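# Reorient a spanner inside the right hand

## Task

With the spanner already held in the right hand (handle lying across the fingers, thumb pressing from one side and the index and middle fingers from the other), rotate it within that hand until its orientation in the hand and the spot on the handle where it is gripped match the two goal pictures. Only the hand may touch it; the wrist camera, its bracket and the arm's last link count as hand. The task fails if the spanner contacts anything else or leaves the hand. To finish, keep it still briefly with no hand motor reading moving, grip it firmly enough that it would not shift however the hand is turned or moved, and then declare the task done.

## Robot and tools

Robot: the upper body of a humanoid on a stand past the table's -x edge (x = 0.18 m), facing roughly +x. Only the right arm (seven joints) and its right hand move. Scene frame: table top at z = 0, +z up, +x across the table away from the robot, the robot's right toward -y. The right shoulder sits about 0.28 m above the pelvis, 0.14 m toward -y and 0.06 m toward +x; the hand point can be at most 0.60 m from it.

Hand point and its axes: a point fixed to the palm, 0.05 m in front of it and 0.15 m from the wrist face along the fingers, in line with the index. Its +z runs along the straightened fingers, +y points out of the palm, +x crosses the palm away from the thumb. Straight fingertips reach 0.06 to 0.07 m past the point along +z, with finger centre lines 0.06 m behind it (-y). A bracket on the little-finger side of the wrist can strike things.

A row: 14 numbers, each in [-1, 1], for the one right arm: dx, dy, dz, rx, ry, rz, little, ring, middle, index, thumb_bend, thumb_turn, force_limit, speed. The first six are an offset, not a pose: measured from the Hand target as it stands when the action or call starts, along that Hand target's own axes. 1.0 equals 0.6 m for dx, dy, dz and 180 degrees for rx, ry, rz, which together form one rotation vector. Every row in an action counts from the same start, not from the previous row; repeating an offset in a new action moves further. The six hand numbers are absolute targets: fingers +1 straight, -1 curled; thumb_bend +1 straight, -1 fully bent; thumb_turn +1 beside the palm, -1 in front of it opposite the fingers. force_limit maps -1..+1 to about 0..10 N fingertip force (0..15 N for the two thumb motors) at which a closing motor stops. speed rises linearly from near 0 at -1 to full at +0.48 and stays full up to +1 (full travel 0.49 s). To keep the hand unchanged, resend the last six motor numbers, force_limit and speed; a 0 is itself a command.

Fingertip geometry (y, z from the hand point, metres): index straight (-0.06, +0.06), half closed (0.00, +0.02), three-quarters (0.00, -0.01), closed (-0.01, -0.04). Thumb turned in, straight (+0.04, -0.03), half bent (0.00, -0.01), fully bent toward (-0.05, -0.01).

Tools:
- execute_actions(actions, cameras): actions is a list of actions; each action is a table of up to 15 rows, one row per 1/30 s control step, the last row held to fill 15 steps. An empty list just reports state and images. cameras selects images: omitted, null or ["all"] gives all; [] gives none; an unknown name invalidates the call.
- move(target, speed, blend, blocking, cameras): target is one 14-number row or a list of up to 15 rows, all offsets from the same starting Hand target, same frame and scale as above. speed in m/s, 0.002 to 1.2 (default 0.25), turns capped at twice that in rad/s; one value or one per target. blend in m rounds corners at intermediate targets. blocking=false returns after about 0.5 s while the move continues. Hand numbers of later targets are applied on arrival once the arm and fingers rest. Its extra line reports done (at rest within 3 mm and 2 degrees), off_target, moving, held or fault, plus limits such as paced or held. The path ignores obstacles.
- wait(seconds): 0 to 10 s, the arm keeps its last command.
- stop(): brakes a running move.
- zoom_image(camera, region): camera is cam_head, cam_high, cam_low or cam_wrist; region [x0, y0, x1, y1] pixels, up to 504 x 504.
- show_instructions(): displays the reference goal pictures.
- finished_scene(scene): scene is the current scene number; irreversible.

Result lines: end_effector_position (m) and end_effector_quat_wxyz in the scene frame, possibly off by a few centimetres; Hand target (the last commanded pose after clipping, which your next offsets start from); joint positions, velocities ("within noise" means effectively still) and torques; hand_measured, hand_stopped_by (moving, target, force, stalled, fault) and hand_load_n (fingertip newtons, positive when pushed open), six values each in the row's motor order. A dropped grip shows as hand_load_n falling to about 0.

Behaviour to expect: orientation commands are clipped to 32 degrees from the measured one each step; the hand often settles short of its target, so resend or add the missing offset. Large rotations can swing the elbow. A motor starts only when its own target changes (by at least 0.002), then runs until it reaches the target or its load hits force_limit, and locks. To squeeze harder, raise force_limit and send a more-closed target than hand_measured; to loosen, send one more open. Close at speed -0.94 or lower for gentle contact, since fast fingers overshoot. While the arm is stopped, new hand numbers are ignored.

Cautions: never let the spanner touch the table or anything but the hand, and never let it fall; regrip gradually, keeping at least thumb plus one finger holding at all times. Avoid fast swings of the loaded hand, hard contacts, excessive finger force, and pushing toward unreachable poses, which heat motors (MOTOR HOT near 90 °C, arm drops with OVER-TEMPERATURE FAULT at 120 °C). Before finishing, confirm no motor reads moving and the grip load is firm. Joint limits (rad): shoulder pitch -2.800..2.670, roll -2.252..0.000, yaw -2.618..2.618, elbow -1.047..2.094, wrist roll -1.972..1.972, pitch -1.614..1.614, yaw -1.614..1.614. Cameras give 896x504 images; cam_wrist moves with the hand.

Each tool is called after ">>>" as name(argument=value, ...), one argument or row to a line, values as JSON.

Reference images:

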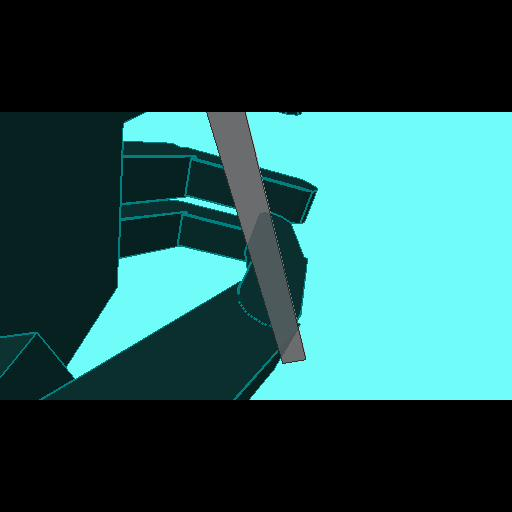

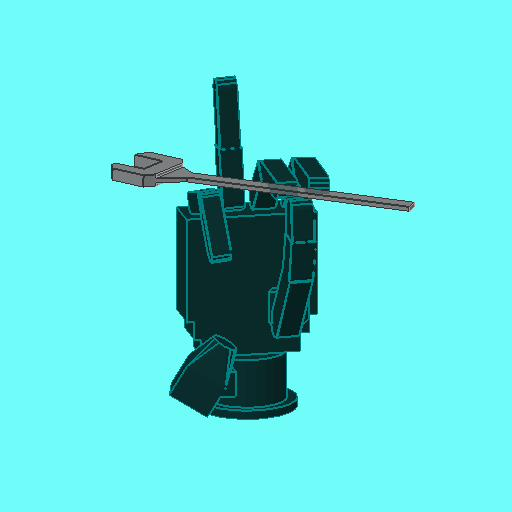

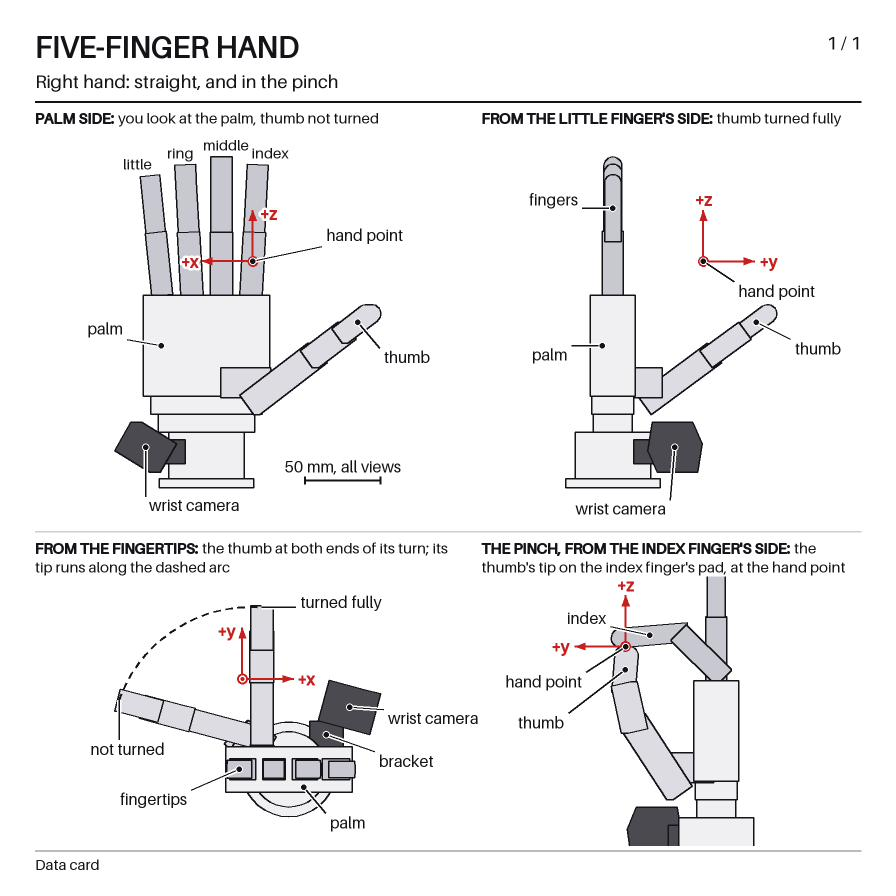

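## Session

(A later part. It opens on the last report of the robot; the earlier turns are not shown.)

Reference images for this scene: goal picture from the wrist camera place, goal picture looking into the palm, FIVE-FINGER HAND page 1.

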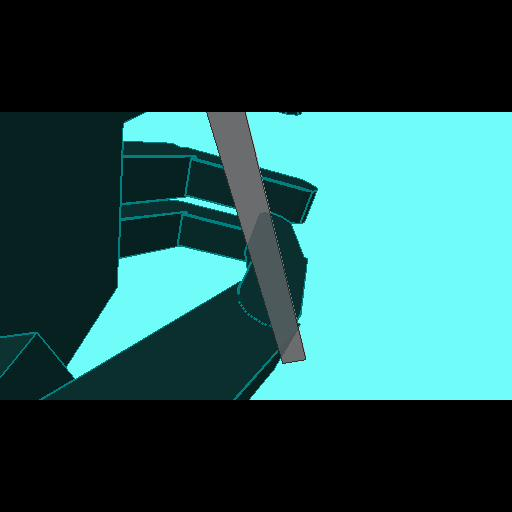

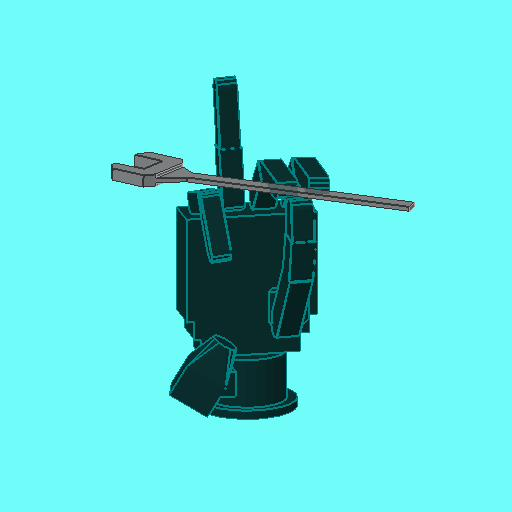

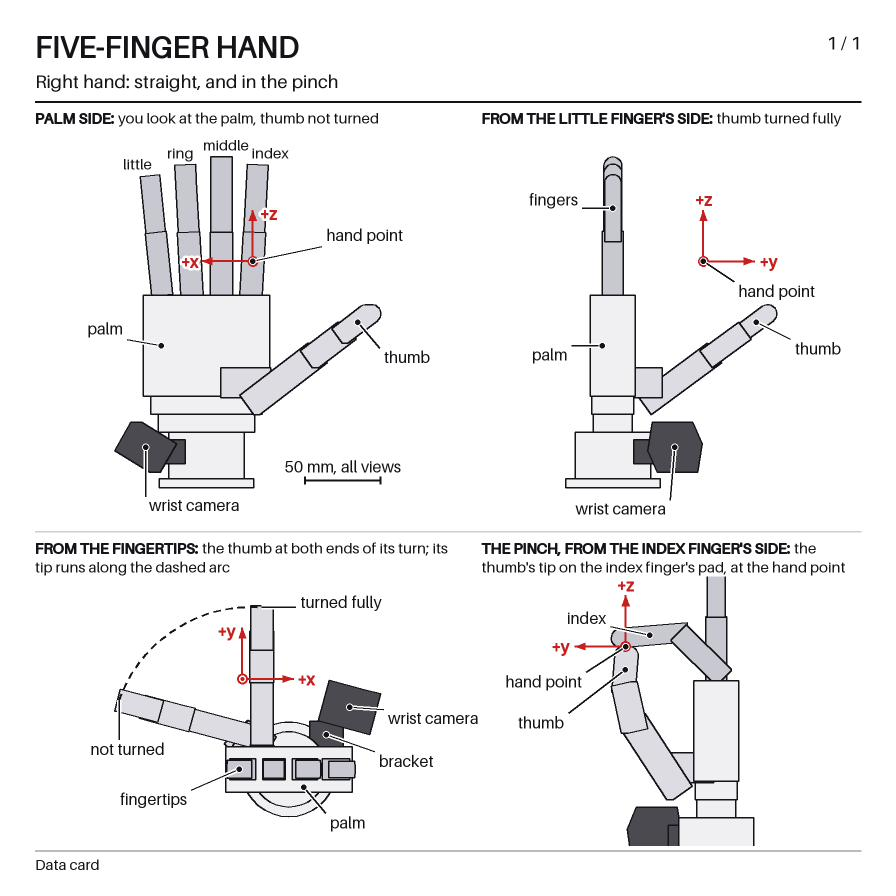

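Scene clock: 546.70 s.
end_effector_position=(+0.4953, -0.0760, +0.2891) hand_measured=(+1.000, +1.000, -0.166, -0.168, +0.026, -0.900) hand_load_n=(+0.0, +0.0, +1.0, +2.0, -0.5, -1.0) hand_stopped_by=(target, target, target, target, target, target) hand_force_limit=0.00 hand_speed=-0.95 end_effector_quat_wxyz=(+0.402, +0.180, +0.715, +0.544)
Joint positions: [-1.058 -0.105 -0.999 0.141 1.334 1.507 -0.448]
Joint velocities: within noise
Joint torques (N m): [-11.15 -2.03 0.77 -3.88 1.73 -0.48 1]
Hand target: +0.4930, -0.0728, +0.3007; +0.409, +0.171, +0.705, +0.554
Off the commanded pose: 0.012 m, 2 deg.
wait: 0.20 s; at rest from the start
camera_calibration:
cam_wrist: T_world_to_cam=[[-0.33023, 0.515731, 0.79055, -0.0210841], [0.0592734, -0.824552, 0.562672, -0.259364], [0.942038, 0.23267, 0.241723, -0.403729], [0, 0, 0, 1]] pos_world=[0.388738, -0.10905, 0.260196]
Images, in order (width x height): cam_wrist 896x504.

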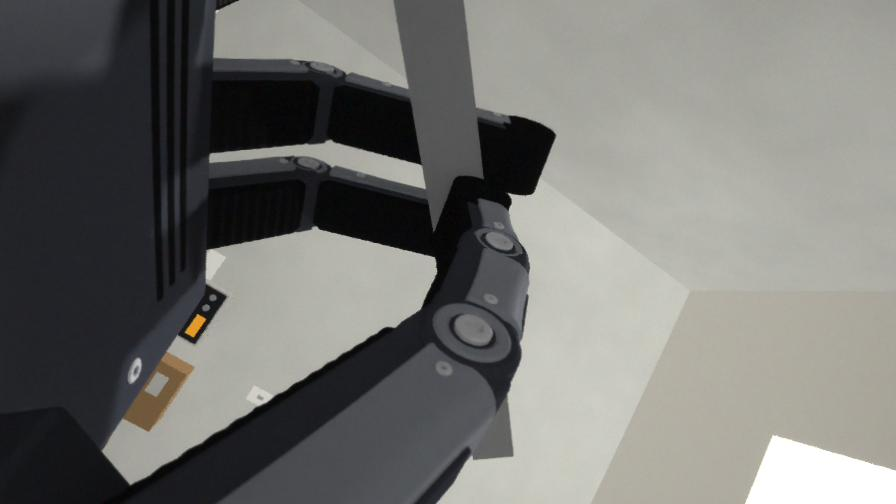

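>>> execute_actions(
  actions=[],
  cameras=["cam_low", "cam_head"],
)

>>> zoom_image(
  camera="cam_low",
  region=[360, 0, 600, 135],
)

Scene clock: 557.23 s.
end_effector_position=(+0.4953, -0.0760, +0.2891) hand_measured=(+1.000, +1.000, -0.166, -0.168, +0.026, -0.900) hand_load_n=(+0.5, +0.0, +1.0, +2.0, -0.5, -1.0) hand_stopped_by=(target, target, target, target, target, target) hand_force_limit=0.00 hand_speed=-0.95 end_effector_quat_wxyz=(+0.402, +0.180, +0.715, +0.544)
Joint positions: [-1.058 -0.105 -0.999 0.141 1.334 1.507 -0.448]
Joint velocities: within noise
Joint torques (N m): [-11.05 -1.97 0.79 -3.81 1.93 -0.42 1]
Hand target: +0.4930, -0.0728, +0.3007; +0.409, +0.171, +0.705, +0.554
Off the commanded pose: 0.012 m, 2 deg.
Images, in order (width x height): cam_head 896x504, cam_low 896x504.

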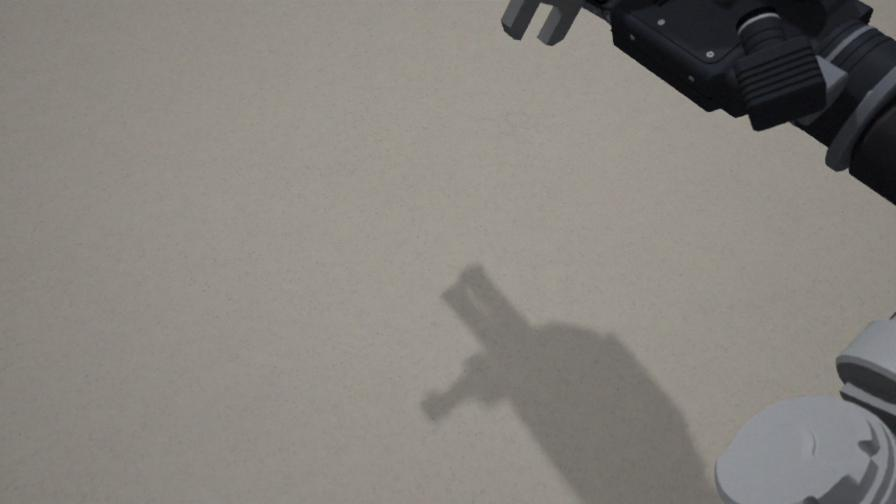

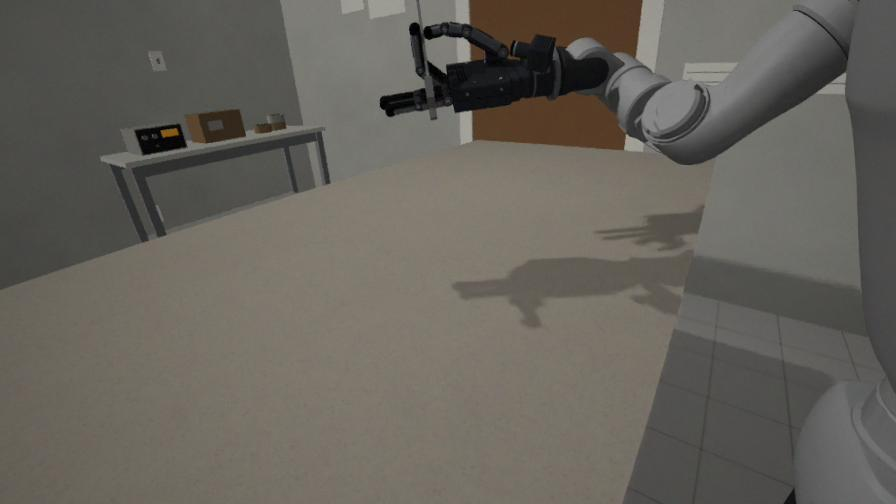

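Scaled by 2.100 from the camera's 896x504 image, which has a finer 1280x720 frame.

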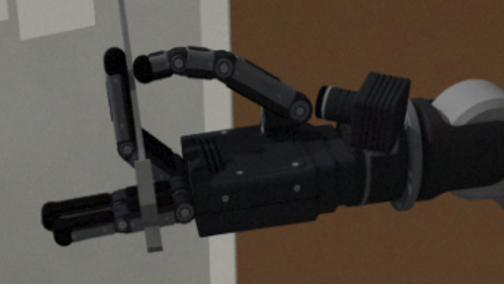

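>>> execute_actions(
  actions=[
    [[0, 0, 0, 0, 0, 0, 1, 1, -0.176, -0.178, 0.026, -0.9, 0.0, -0.95]],
  ],
  cameras=["cam_wrist"],
)

>>> move(
  target=[0, 0, 0, 0, 0, -0.22, 1, 1, -0.176, -0.178, 0.026, -0.9, 0.0, -0.95],
  speed=0.2,
)

Scene clock: 610.93 s.
end_effector_position=(+0.4953, -0.0760, +0.2891) hand_measured=(+1.000, +1.000, -0.174, -0.176, +0.026, -0.900) hand_load_n=(+0.0, +0.0, +5.0, +5.0, +0.0, -1.5) hand_stopped_by=(target, target, force, force, target, target) hand_force_limit=0.00 hand_speed=-0.95 end_effector_quat_wxyz=(+0.402, +0.180, +0.715, +0.544)
Joint positions: [-1.058 -0.105 -0.999 0.141 1.334 1.507 -0.448]
Joint velocities: within noise
Joint torques (N m): [-11.21 -1.87 0.92 -3.94 1.72 -0.45 0.98]
Hand target: +0.4930, -0.0728, +0.3007; +0.409, +0.171, +0.705, +0.554
Off the commanded pose: 0.012 m, 2 deg.
camera_calibration:
cam_wrist: T_world_to_cam=[[-0.33023, 0.515731, 0.79055, -0.0210841], [0.0592734, -0.824552, 0.562672, -0.259364], [0.942038, 0.23267, 0.241723, -0.403729], [0, 0, 0, 1]] pos_world=[0.388738, -0.10905, 0.260196]
Images, in order (width x height): cam_wrist 896x504.

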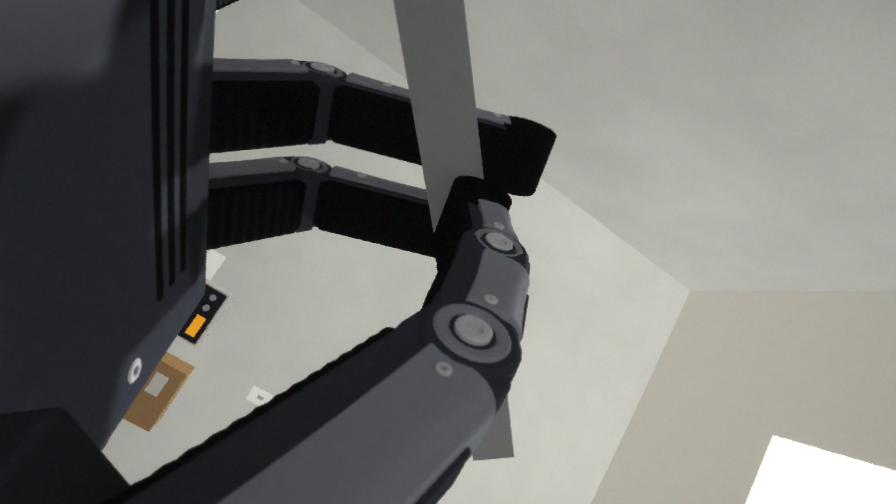

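Scene clock: 613.20 s.
end_effector_position=(+0.4923, -0.0705, +0.2971) hand_measured=(+1.000, +1.000, -0.174, -0.176, +0.026, -0.900) hand_load_n=(+0.0, +0.0, +5.0, +5.0, +0.0, -1.5) hand_stopped_by=(target, target, force, force, target, target) hand_force_limit=0.00 hand_speed=-0.95 end_effector_quat_wxyz=(+0.567, -0.076, +0.724, +0.385)
Joint positions: [-0.959 -0.522 -0.36 0.224 0.729 0.98 0.52]
Joint velocities: within noise
Joint torques (N m): [-10.15 -4.87 -1.28 -2.87 0.94 -1.27 0.79]
Hand target: +0.4930, -0.0728, +0.3007; +0.572, -0.078, +0.721, +0.383
Off the commanded pose: 0.004 m, 1 deg.
move: off_target
camera_calibration:
cam_wrist: T_world_to_cam=[[-0.615423, 0.755394, 0.225022, 0.294094], [-0.239724, -0.451351, 0.859544, -0.173788], [0.750858, 0.47504, 0.458857, -0.357438], [0, 0, 0, 1]] pos_world=[0.407716, -0.130799, 0.247213]

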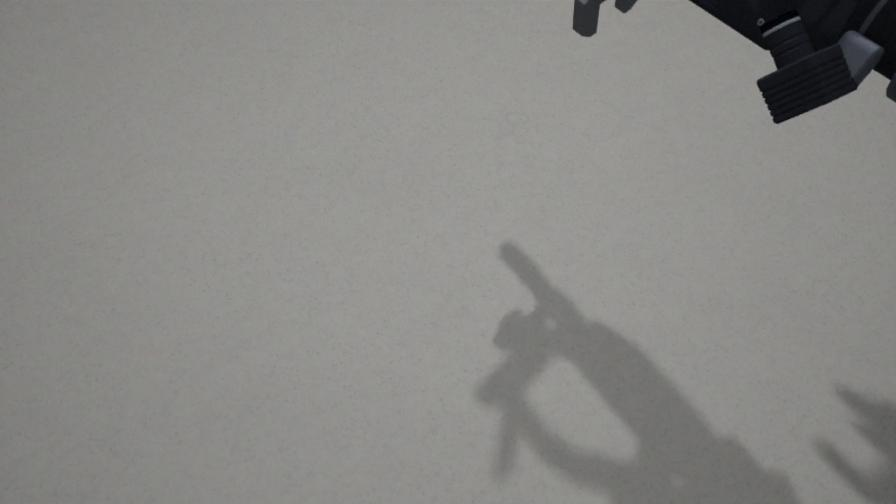

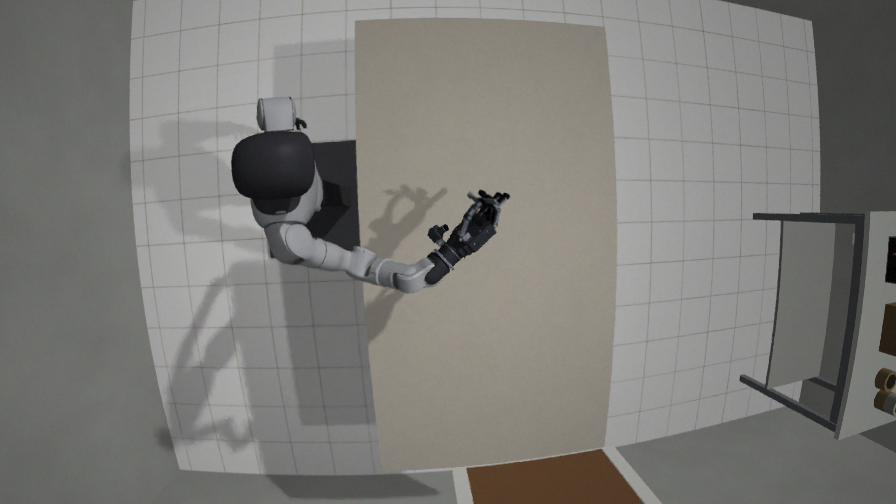

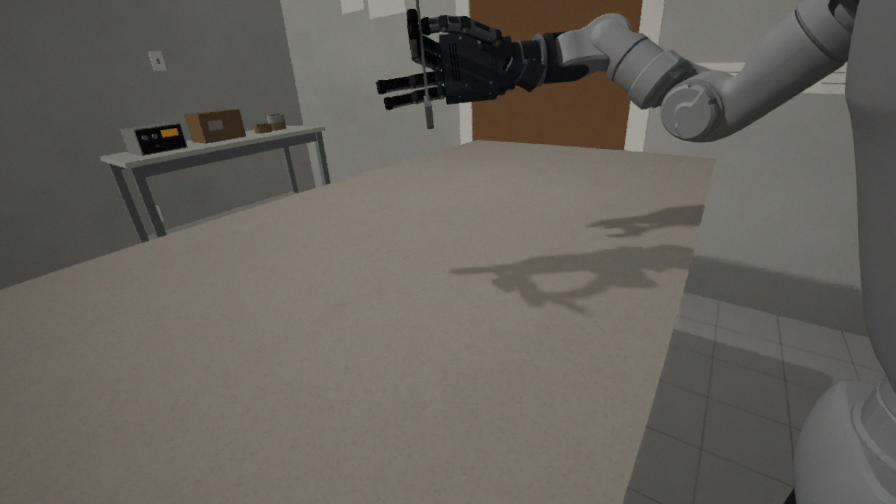

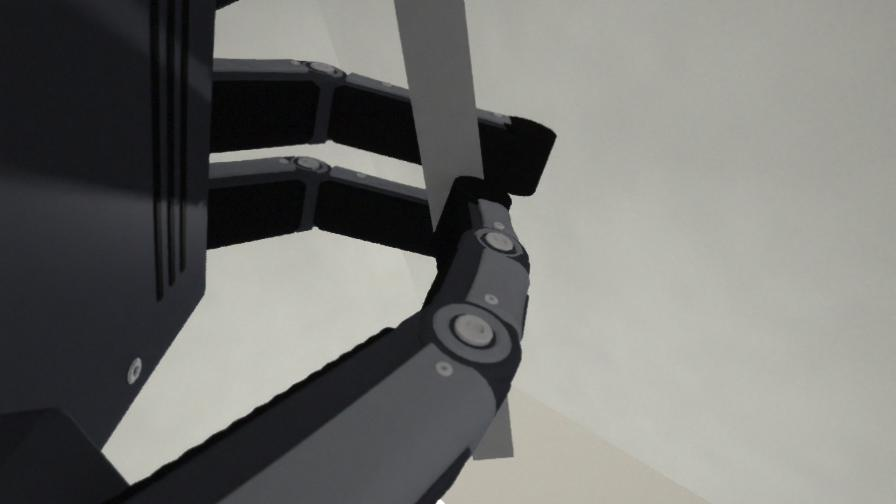

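>>> zoom_image(
  camera="cam_low",
  region=[370, 0, 530, 140],
)

Scaled by 3.150 from the camera's 896x504 image, which has a finer 1280x720 frame.

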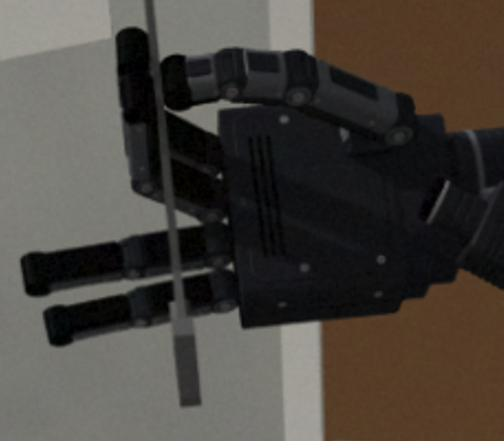

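>>> execute_actions(
  actions=[
    [[0, 0, 0, 0, 0, 0, 1, 1, -0.172, -0.174, 0.026, -0.9, 0.0, -0.95]],
    [[0, 0, 0, 0, 0, 0, 1, 1, -0.172, -0.174, 0.026, -0.95, 0.0, -0.9]],
  ],
  cameras=["cam_wrist"],
)

Scene clock: 643.27 s.
end_effector_position=(+0.4921, -0.0703, +0.2972) hand_measured=(+1.000, +1.000, -0.172, -0.174, +0.026, -0.950) hand_load_n=(+0.0, +0.0, +3.5, +3.0, +1.0, +2.5) hand_stopped_by=(target, target, target, target, target, target) hand_force_limit=0.00 hand_speed=-0.90 end_effector_quat_wxyz=(+0.567, -0.077, +0.723, +0.386)
Joint positions: [-0.959 -0.522 -0.36 0.224 0.729 0.98 0.521]
Joint velocities: within noise
Joint torques (N m): [-10.08 -4.42 -1.29 -3.12 0.91 -1.17 0.71]
Hand target: +0.4930, -0.0728, +0.3007; +0.572, -0.078, +0.721, +0.383
Off the commanded pose: 0.004 m, 1 deg.
camera_calibration:
cam_wrist: T_world_to_cam=[[-0.616311, 0.754657, 0.225063, 0.294269], [-0.239611, -0.451944, 0.859263, -0.17395], [0.750165, 0.475646, 0.459362, -0.357173], [0, 0, 0, 1]] pos_world=[0.40762, -0.130801, 0.247311]
Images, in order (width x height): cam_wrist 896x504.

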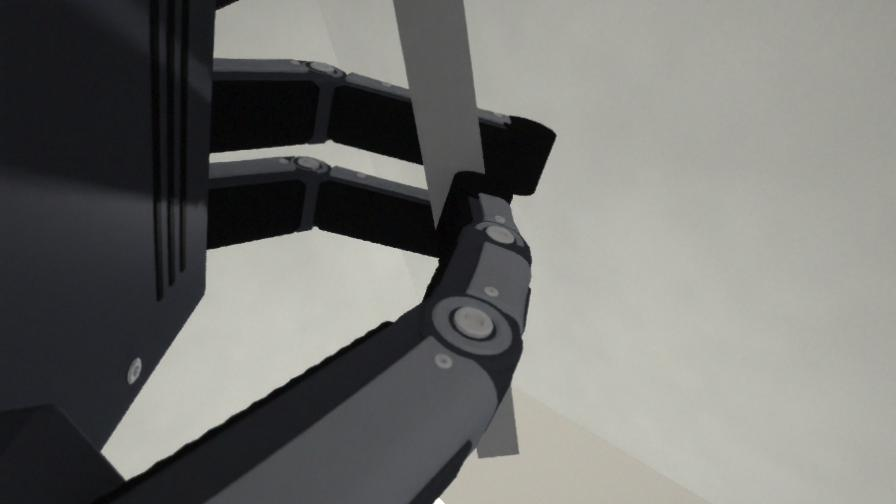

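>>> execute_actions(
  actions=[
    [[0, 0, 0, 0, 0, 0, 1, 1, -0.172, -0.174, 0.026, -1.0, 0.0, -0.9]],
  ],
  cameras=["cam_wrist"],
)

Scene clock: 647.90 s.
end_effector_position=(+0.4921, -0.0703, +0.2972) hand_measured=(+1.000, +1.000, -0.172, -0.174, +0.026, -1.000) hand_load_n=(+0.0, +0.0, +3.5, +3.0, +2.0, +1.5) hand_stopped_by=(target, target, target, target, target, target) hand_force_limit=0.00 hand_speed=-0.90 end_effector_quat_wxyz=(+0.567, -0.077, +0.723, +0.386)
Joint positions: [-0.959 -0.522 -0.36 0.224 0.729 0.98 0.522]
Joint velocities: within noise
Joint torques (N m): [-10.41 -4.7 -1.13 -2.93 0.94 -1.22 0.74]
Hand target: +0.4930, -0.0728, +0.3007; +0.572, -0.078, +0.721, +0.383
Off the commanded pose: 0.004 m, 1 deg.
camera_calibration:
cam_wrist: T_world_to_cam=[[-0.616311, 0.754657, 0.225063, 0.294269], [-0.239611, -0.451944, 0.859263, -0.17395], [0.750165, 0.475646, 0.459362, -0.357173], [0, 0, 0, 1]] pos_world=[0.40762, -0.130801, 0.247311]
Images, in order (width x height): cam_wrist 896x504.

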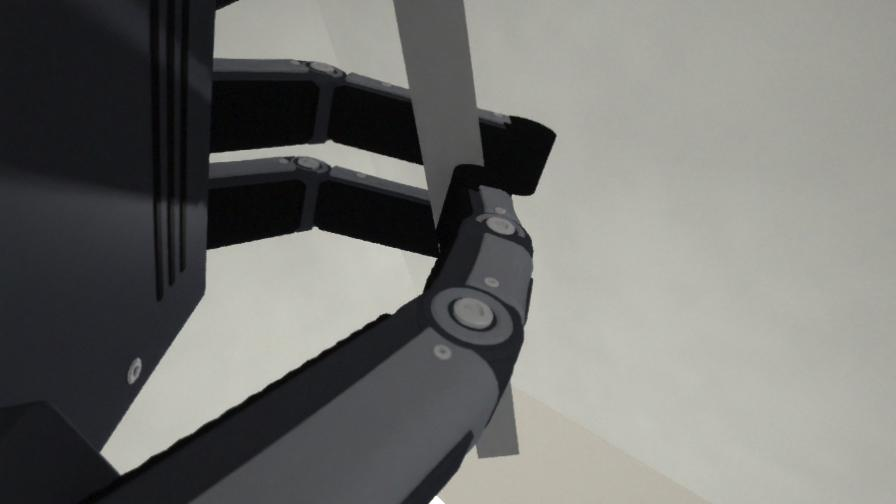

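>>> execute_actions(
  actions=[
    [[0, 0, 0, 0, 0, 0, 1, 1, -0.172, -0.174, 0.026, -0.88, 0.0, -0.9]],
    [[0, 0, 0, 0, 0, 0, 1, 1, -0.169, -0.171, 0.026, -0.88, 0.0, -0.95]],
  ],
  cameras=["cam_wrist"],
)

Scene clock: 667.60 s.
end_effector_position=(+0.4921, -0.0703, +0.2972) hand_measured=(+1.000, +1.000, -0.168, -0.170, +0.026, -0.880) hand_load_n=(+0.0, +0.0, +1.0, +2.5, +0.5, -2.5) hand_stopped_by=(target, target, target, target, target, target) hand_force_limit=0.00 hand_speed=-0.95 end_effector_quat_wxyz=(+0.567, -0.077, +0.723, +0.386)
Joint positions: [-0.959 -0.522 -0.36 0.224 0.729 0.98 0.522]
Joint velocities: within noise
Joint torques (N m): [-10.14 -4.7 -1.11 -2.83 0.67 -1.2 0.77]
Hand target: +0.4930, -0.0728, +0.3007; +0.572, -0.078, +0.721, +0.383
Off the commanded pose: 0.004 m, 1 deg.
camera_calibration:
cam_wrist: T_world_to_cam=[[-0.616327, 0.754647, 0.225053, 0.294277], [-0.239675, -0.451985, 0.859224, -0.173919], [0.750131, 0.475624, 0.459441, -0.357181], [0, 0, 0, 1]] pos_world=[0.40762, -0.130801, 0.247311]
Images, in order (width x height): cam_wrist 896x504.

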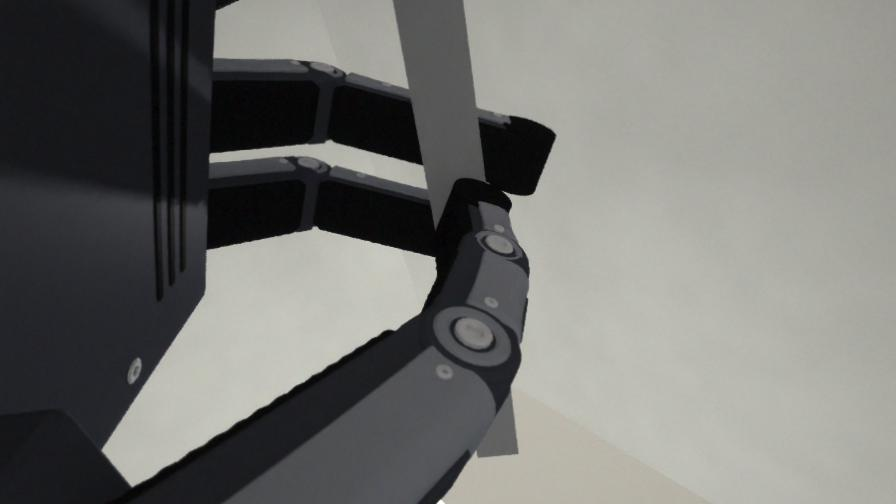

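>>> execute_actions(
  actions=[
    [[0, 0, 0, 0, 0, 0, 1, 1, -0.169, -0.171, 0.026, -1.0, 0.0, -0.9]],
  ],
  cameras=["cam_wrist"],
)

Scene clock: 670.87 s.
end_effector_position=(+0.4921, -0.0703, +0.2972) hand_measured=(+1.000, +1.000, -0.168, -0.170, +0.026, -1.000) hand_load_n=(+0.5, +0.0, +2.0, +1.5, +0.5, +1.0) hand_stopped_by=(target, target, target, target, target, target) hand_force_limit=0.00 hand_speed=-0.90 end_effector_quat_wxyz=(+0.567, -0.077, +0.723, +0.386)
Joint positions: [-0.959 -0.522 -0.36 0.224 0.729 0.98 0.522]
Joint velocities: within noise
Joint torques (N m): [-10.11 -4.65 -1.11 -3.15 1.05 -1.26 0.76]
Hand target: +0.4930, -0.0728, +0.3007; +0.572, -0.078, +0.721, +0.383
Off the commanded pose: 0.004 m, 1 deg.
camera_calibration:
cam_wrist: T_world_to_cam=[[-0.616374, 0.754617, 0.225024, 0.2943], [-0.239693, -0.451996, 0.859213, -0.173911], [0.750087, 0.475659, 0.459475, -0.357167], [0, 0, 0, 1]] pos_world=[0.40762, -0.130801, 0.247311]
Images, in order (width x height): cam_wrist 896x504.

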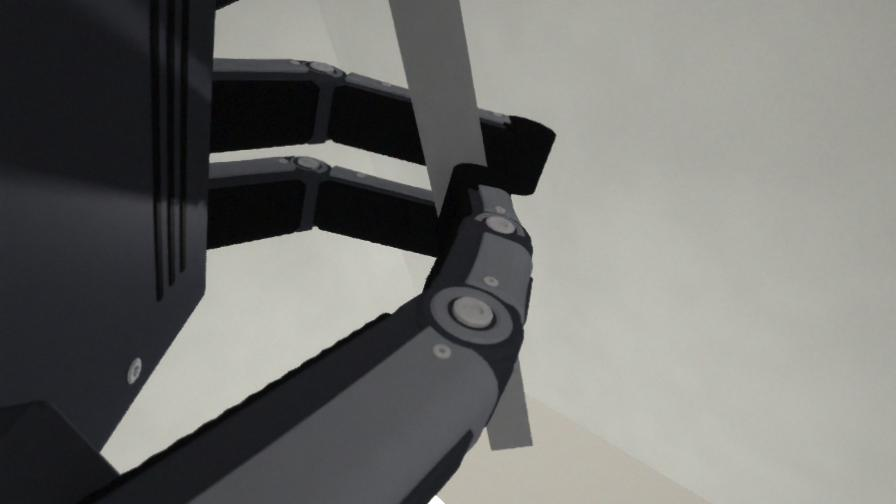

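>>> execute_actions(
  actions=[
    [[0, 0, 0, 0, 0, 0, 1, 1, -0.172, -0.174, 0.026, -1.0, 0.0, -0.95]],
    [[0, 0, 0, 0, 0, 0, 1, 1, -0.172, -0.174, 0.026, -0.88, 0.0, -0.9]],
    [[0, 0, 0, 0, 0, 0, 1, 1, -0.169, -0.171, 0.026, -0.88, 0.0, -0.95]],
  ],
  cameras=["cam_wrist"],
)

Scene clock: 686.43 s.
end_effector_position=(+0.4924, -0.0706, +0.2966) hand_measured=(+1.000, +1.000, -0.168, -0.170, +0.026, -0.880) hand_load_n=(+0.0, +0.0, +1.5, +2.5, +0.5, -2.0) hand_stopped_by=(target, target, target, target, target, target) hand_force_limit=0.00 hand_speed=-0.95 end_effector_quat_wxyz=(+0.567, -0.077, +0.724, +0.384)
Joint positions: [-0.959 -0.522 -0.36 0.224 0.724 0.98 0.523]
Joint velocities: within noise
Joint torques (N m): [-10.26 -4.33 -1.42 -3.03 0.77 -1.14 0.76]
Hand target: +0.4930, -0.0728, +0.3007; +0.572, -0.078, +0.721, +0.383
Off the commanded pose: 0.005 m, 1 deg.
camera_calibration:
cam_wrist: T_world_to_cam=[[-0.615038, 0.75641, 0.222647, 0.294941], [-0.240041, -0.448582, 0.860903, -0.173517], [0.751071, 0.476044, 0.457465, -0.356777], [0, 0, 0, 1]] pos_world=[0.407713, -0.131092, 0.246927]
Images, in order (width x height): cam_wrist 896x504.

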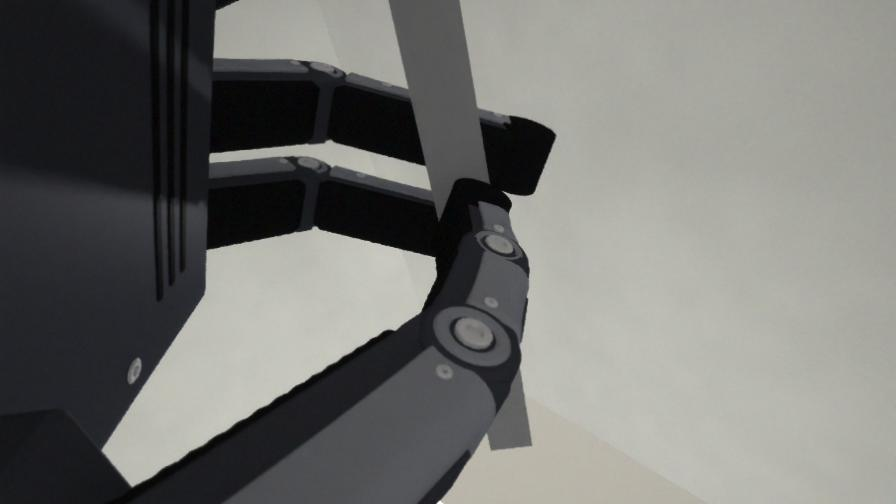

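>>> execute_actions(
  actions=[
    [[0, 0, 0, 0, 0, 0, 1, 1, -0.169, -0.171, 0.026, -1.0, 0.0, -0.9]],
  ],
  cameras=["cam_wrist", "cam_low"],
)

Scene clock: 691.27 s.
end_effector_position=(+0.4924, -0.0706, +0.2966) hand_measured=(+1.000, +1.000, -0.168, -0.170, +0.026, -1.000) hand_load_n=(+0.0, +0.0, +2.0, +1.5, +0.5, +0.5) hand_stopped_by=(target, target, target, target, target, target) hand_force_limit=0.00 hand_speed=-0.90 end_effector_quat_wxyz=(+0.567, -0.077, +0.724, +0.384)
Joint positions: [-0.959 -0.522 -0.36 0.224 0.724 0.98 0.523]
Joint velocities: within noise
Joint torques (N m): [-10.04 -4.73 -1.5 -3.07 0.98 -1.17 0.74]
Hand target: +0.4930, -0.0728, +0.3007; +0.572, -0.078, +0.721, +0.383
Off the commanded pose: 0.005 m, 1 deg.
camera_calibration:
cam_wrist: T_world_to_cam=[[-0.615101, 0.75637, 0.222608, 0.294971], [-0.240124, -0.448634, 0.860853, -0.173478], [0.750993, 0.476058, 0.457578, -0.356771], [0, 0, 0, 1]] pos_world=[0.407713, -0.131092, 0.246927]
Images, in order (width x height): cam_low 896x504, cam_wrist 896x504.

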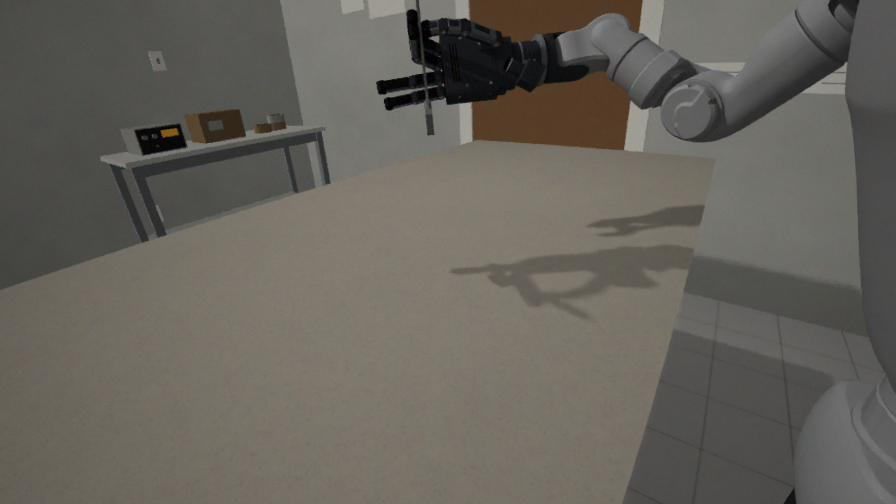

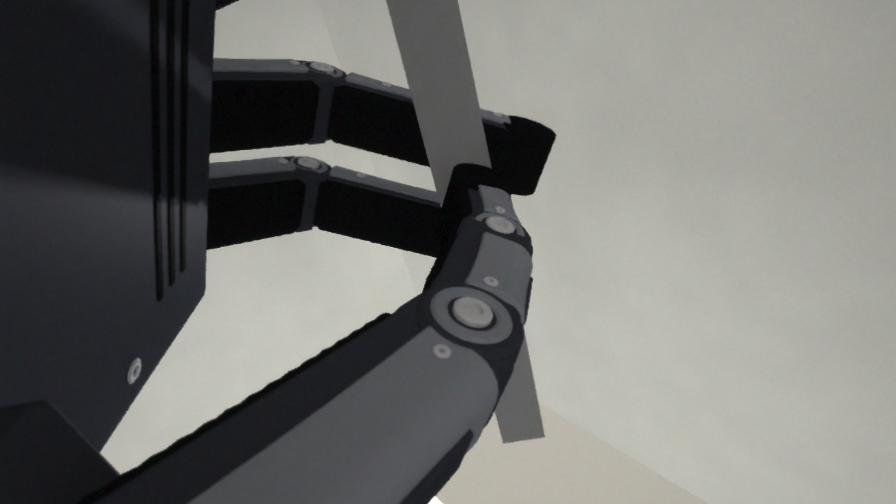

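>>> execute_actions(
  actions=[
    [[0, 0, 0, 0, 0, 0, 1, 1, -0.173, -0.175, 0.026, -1.0, 0.0, -0.95]],
    [[0, 0, 0, 0, 0, 0, 1, 1, -0.173, -0.175, 0.026, -0.88, 0.0, -0.9]],
    [[0, 0, 0, 0, 0, 0, 1, 1, -0.177, -0.179, 0.026, -0.88, 0.0, -0.95]],
  ],
  cameras=["cam_wrist"],
)

>>> move(
  target=[0, 0, 0, 0, 0, 0.22, 1, 1, -0.177, -0.179, 0.026, -0.88, 0.0, -0.95],
  speed=0.2,
  cameras=["cam_wrist", "cam_low"],
)

Scene clock: 973.03 s.
end_effector_position=(+0.4924, -0.0706, +0.2966) hand_measured=(+1.000, +1.000, -0.174, -0.176, +0.026, -0.880) hand_load_n=(+0.0, +0.0, +4.5, +5.5, +1.0, -5.0) hand_stopped_by=(target, target, target, force, target, target) hand_force_limit=0.00 hand_speed=-0.95 end_effector_quat_wxyz=(+0.567, -0.077, +0.724, +0.384)
Joint positions: [-0.959 -0.522 -0.36 0.224 0.724 0.98 0.523]
Joint velocities: within noise
Joint torques (N m): [-10.15 -4.49 -1.25 -3 0.93 -1.18 0.75]
Hand target: +0.4930, -0.0728, +0.3007; +0.572, -0.078, +0.721, +0.383
Off the commanded pose: 0.005 m, 1 deg.
MOTOR HOT: joint 1 (shoulder pitch) reports 93 °C; the controller stops the arm at 120 °C. To cool a motor, set the load down, stop pushing, or move to a pose that needs little force.
camera_calibration:
cam_wrist: T_world_to_cam=[[-0.615176, 0.7563, 0.222639, 0.294986], [-0.240044, -0.44867, 0.860857, -0.173516], [0.750957, 0.476135, 0.457557, -0.356741], [0, 0, 0, 1]] pos_world=[0.407714, -0.131092, 0.246927]
Images, in order (width x height): cam_wrist 896x504.

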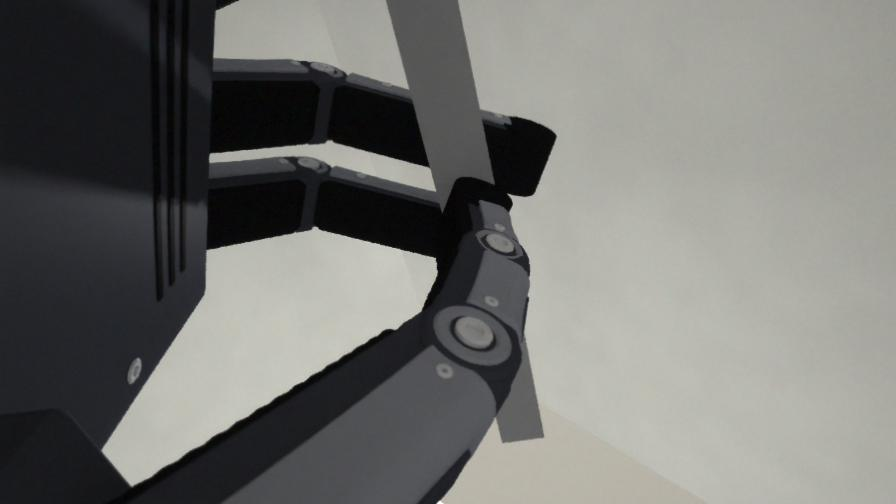

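Scene clock: 975.37 s.
end_effector_position=(+0.4952, -0.0760, +0.2891) hand_measured=(+1.000, +1.000, -0.174, -0.176, +0.026, -0.880) hand_load_n=(-0.5, +0.0, +5.0, +5.5, +1.0, -4.5) hand_stopped_by=(target, target, target, force, target, target) hand_force_limit=0.00 hand_speed=-0.95 end_effector_quat_wxyz=(+0.401, +0.180, +0.714, +0.544)
Joint positions: [-1.126 -0.063 -1.118 0.107 1.159 1.607 -0.363]
Joint velocities: within noise
Joint torques (N m): [-11.69 -1.93 1.19 -3.51 1.75 -0.41 0.97]
Hand target: +0.4930, -0.0728, +0.3007; +0.409, +0.171, +0.705, +0.554
Off the commanded pose: 0.012 m, 2 deg.
MOTOR HOT: still on. Joint 1 (shoulder pitch) reports 92 °C.
move: off_target
camera_calibration:
cam_wrist: T_world_to_cam=[[-0.33028, 0.515036, 0.790982, -0.0212309], [0.0596976, -0.824933, 0.56207, -0.259489], [0.941993, 0.23286, 0.241712, -0.403572], [0, 0, 0, 1]] pos_world=[0.38864, -0.10915, 0.260192]
Images, in order (width x height): cam_low 896x504, cam_wrist 896x504.

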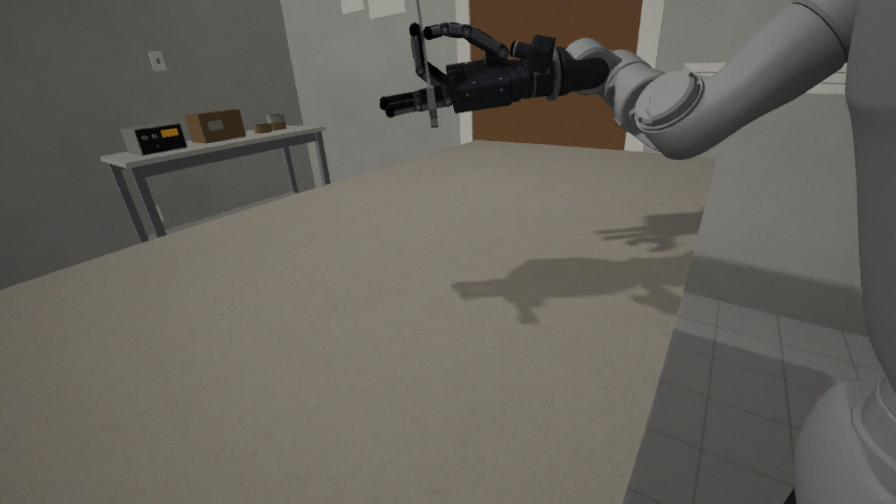

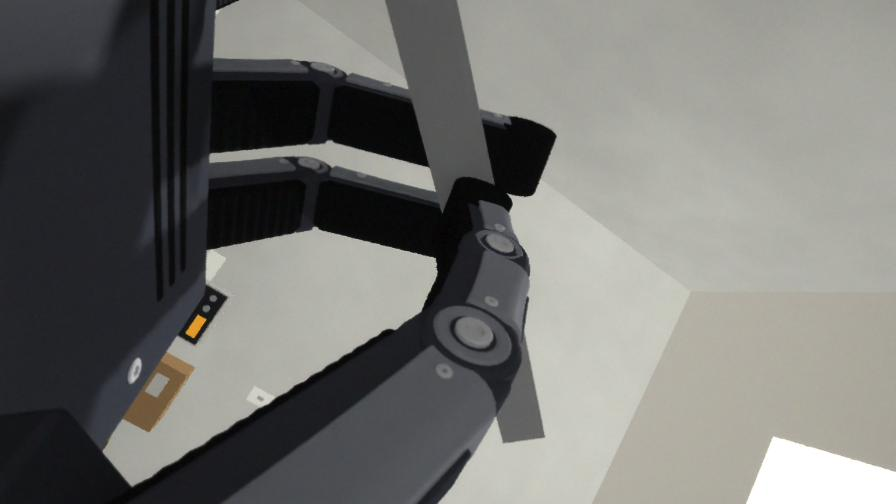

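>>> move(
  target=[0.099, -0.078, -0.189, 0.054, -0.128, 0.007, 1, 1, -0.177, -0.179, 0.026, -0.88, 0.0, -0.95],
  speed=0.2,
)

Scene clock: 998.90 s.
end_effector_position=(+0.3817, -0.1201, +0.2345) hand_measured=(+1.000, +1.000, -0.174, -0.176, +0.026, -0.880) hand_load_n=(+0.0, +0.0, +4.5, +5.5, +1.0, -4.5) hand_stopped_by=(target, target, target, force, target, target) hand_force_limit=0.00 hand_speed=-0.95 end_effector_quat_wxyz=(+0.514, +0.322, +0.658, +0.446)
Joint positions: [0.042 -0.04 -0.291 -0.73 1.522 0.578 -0.383]
Joint velocities: within noise
Joint torques (N m): [-2.39 -0.14 0.09 -5.93 0.84 -0.71 1.18]
Hand target: +0.3800, -0.1196, +0.2406; +0.519, +0.320, +0.651, +0.452
Off the commanded pose: 0.006 m, 1 deg.
MOTOR HOT: still on. Joint 1 (shoulder pitch) reports 93 °C.
joint sent to its limit — joint 2 (shoulder roll), upper limit. The joint targets still meet the commanded pose.
move: off_target
camera_calibration:
cam_wrist: T_world_to_cam=[[-0.0992593, 0.612273, 0.784391, -0.0678331], [-0.295104, -0.770933, 0.564425, -0.117021], [0.950295, -0.175453, 0.257207, -0.329056], [0, 0, 0, 1]] pos_world=[0.271434, -0.106417, 0.203893]

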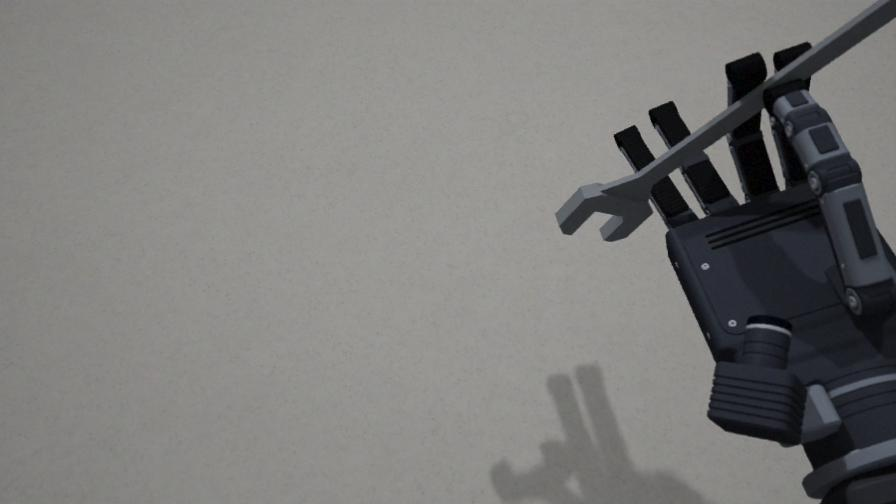

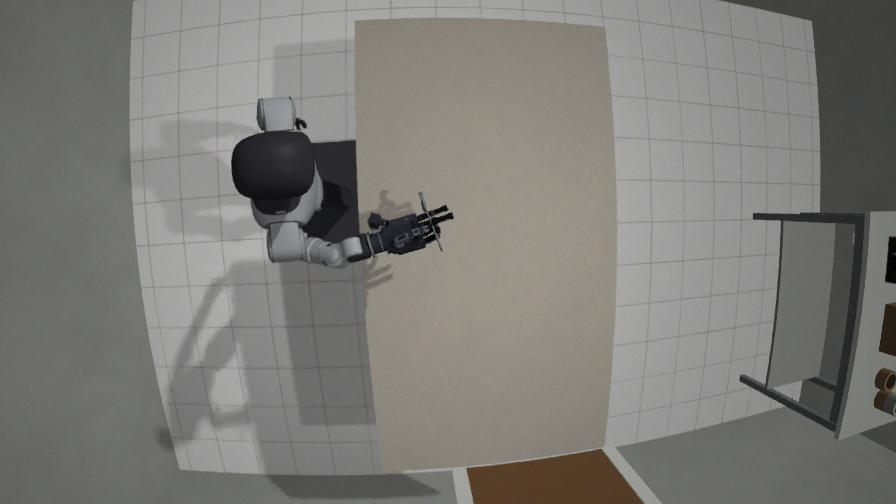

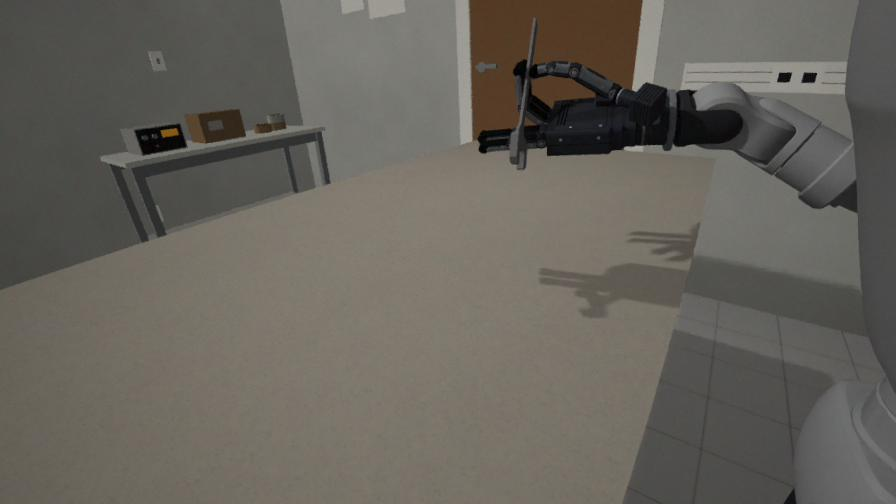

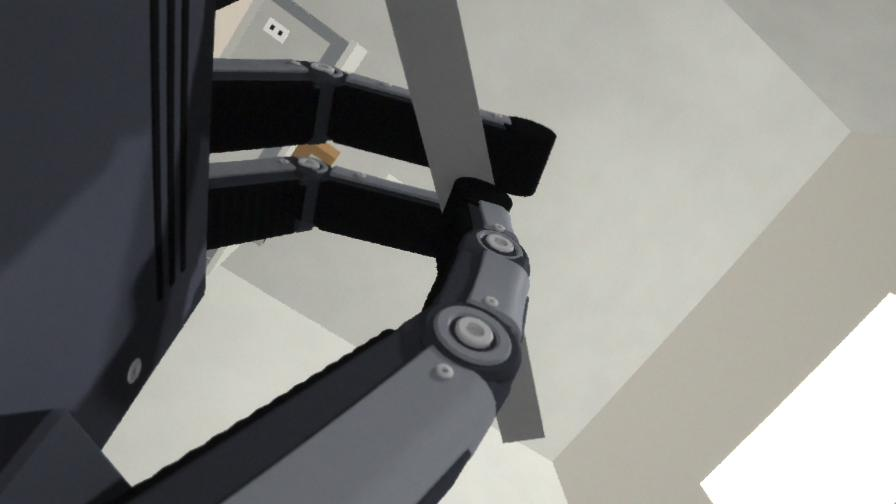

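>>> zoom_image(
  camera="cam_head",
  region=[540, 0, 896, 260],
)

Scaled by 1.416 from the camera's 896x504 image, which has a finer 1280x720 frame.

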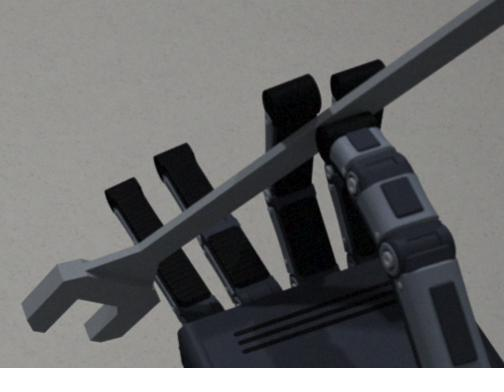

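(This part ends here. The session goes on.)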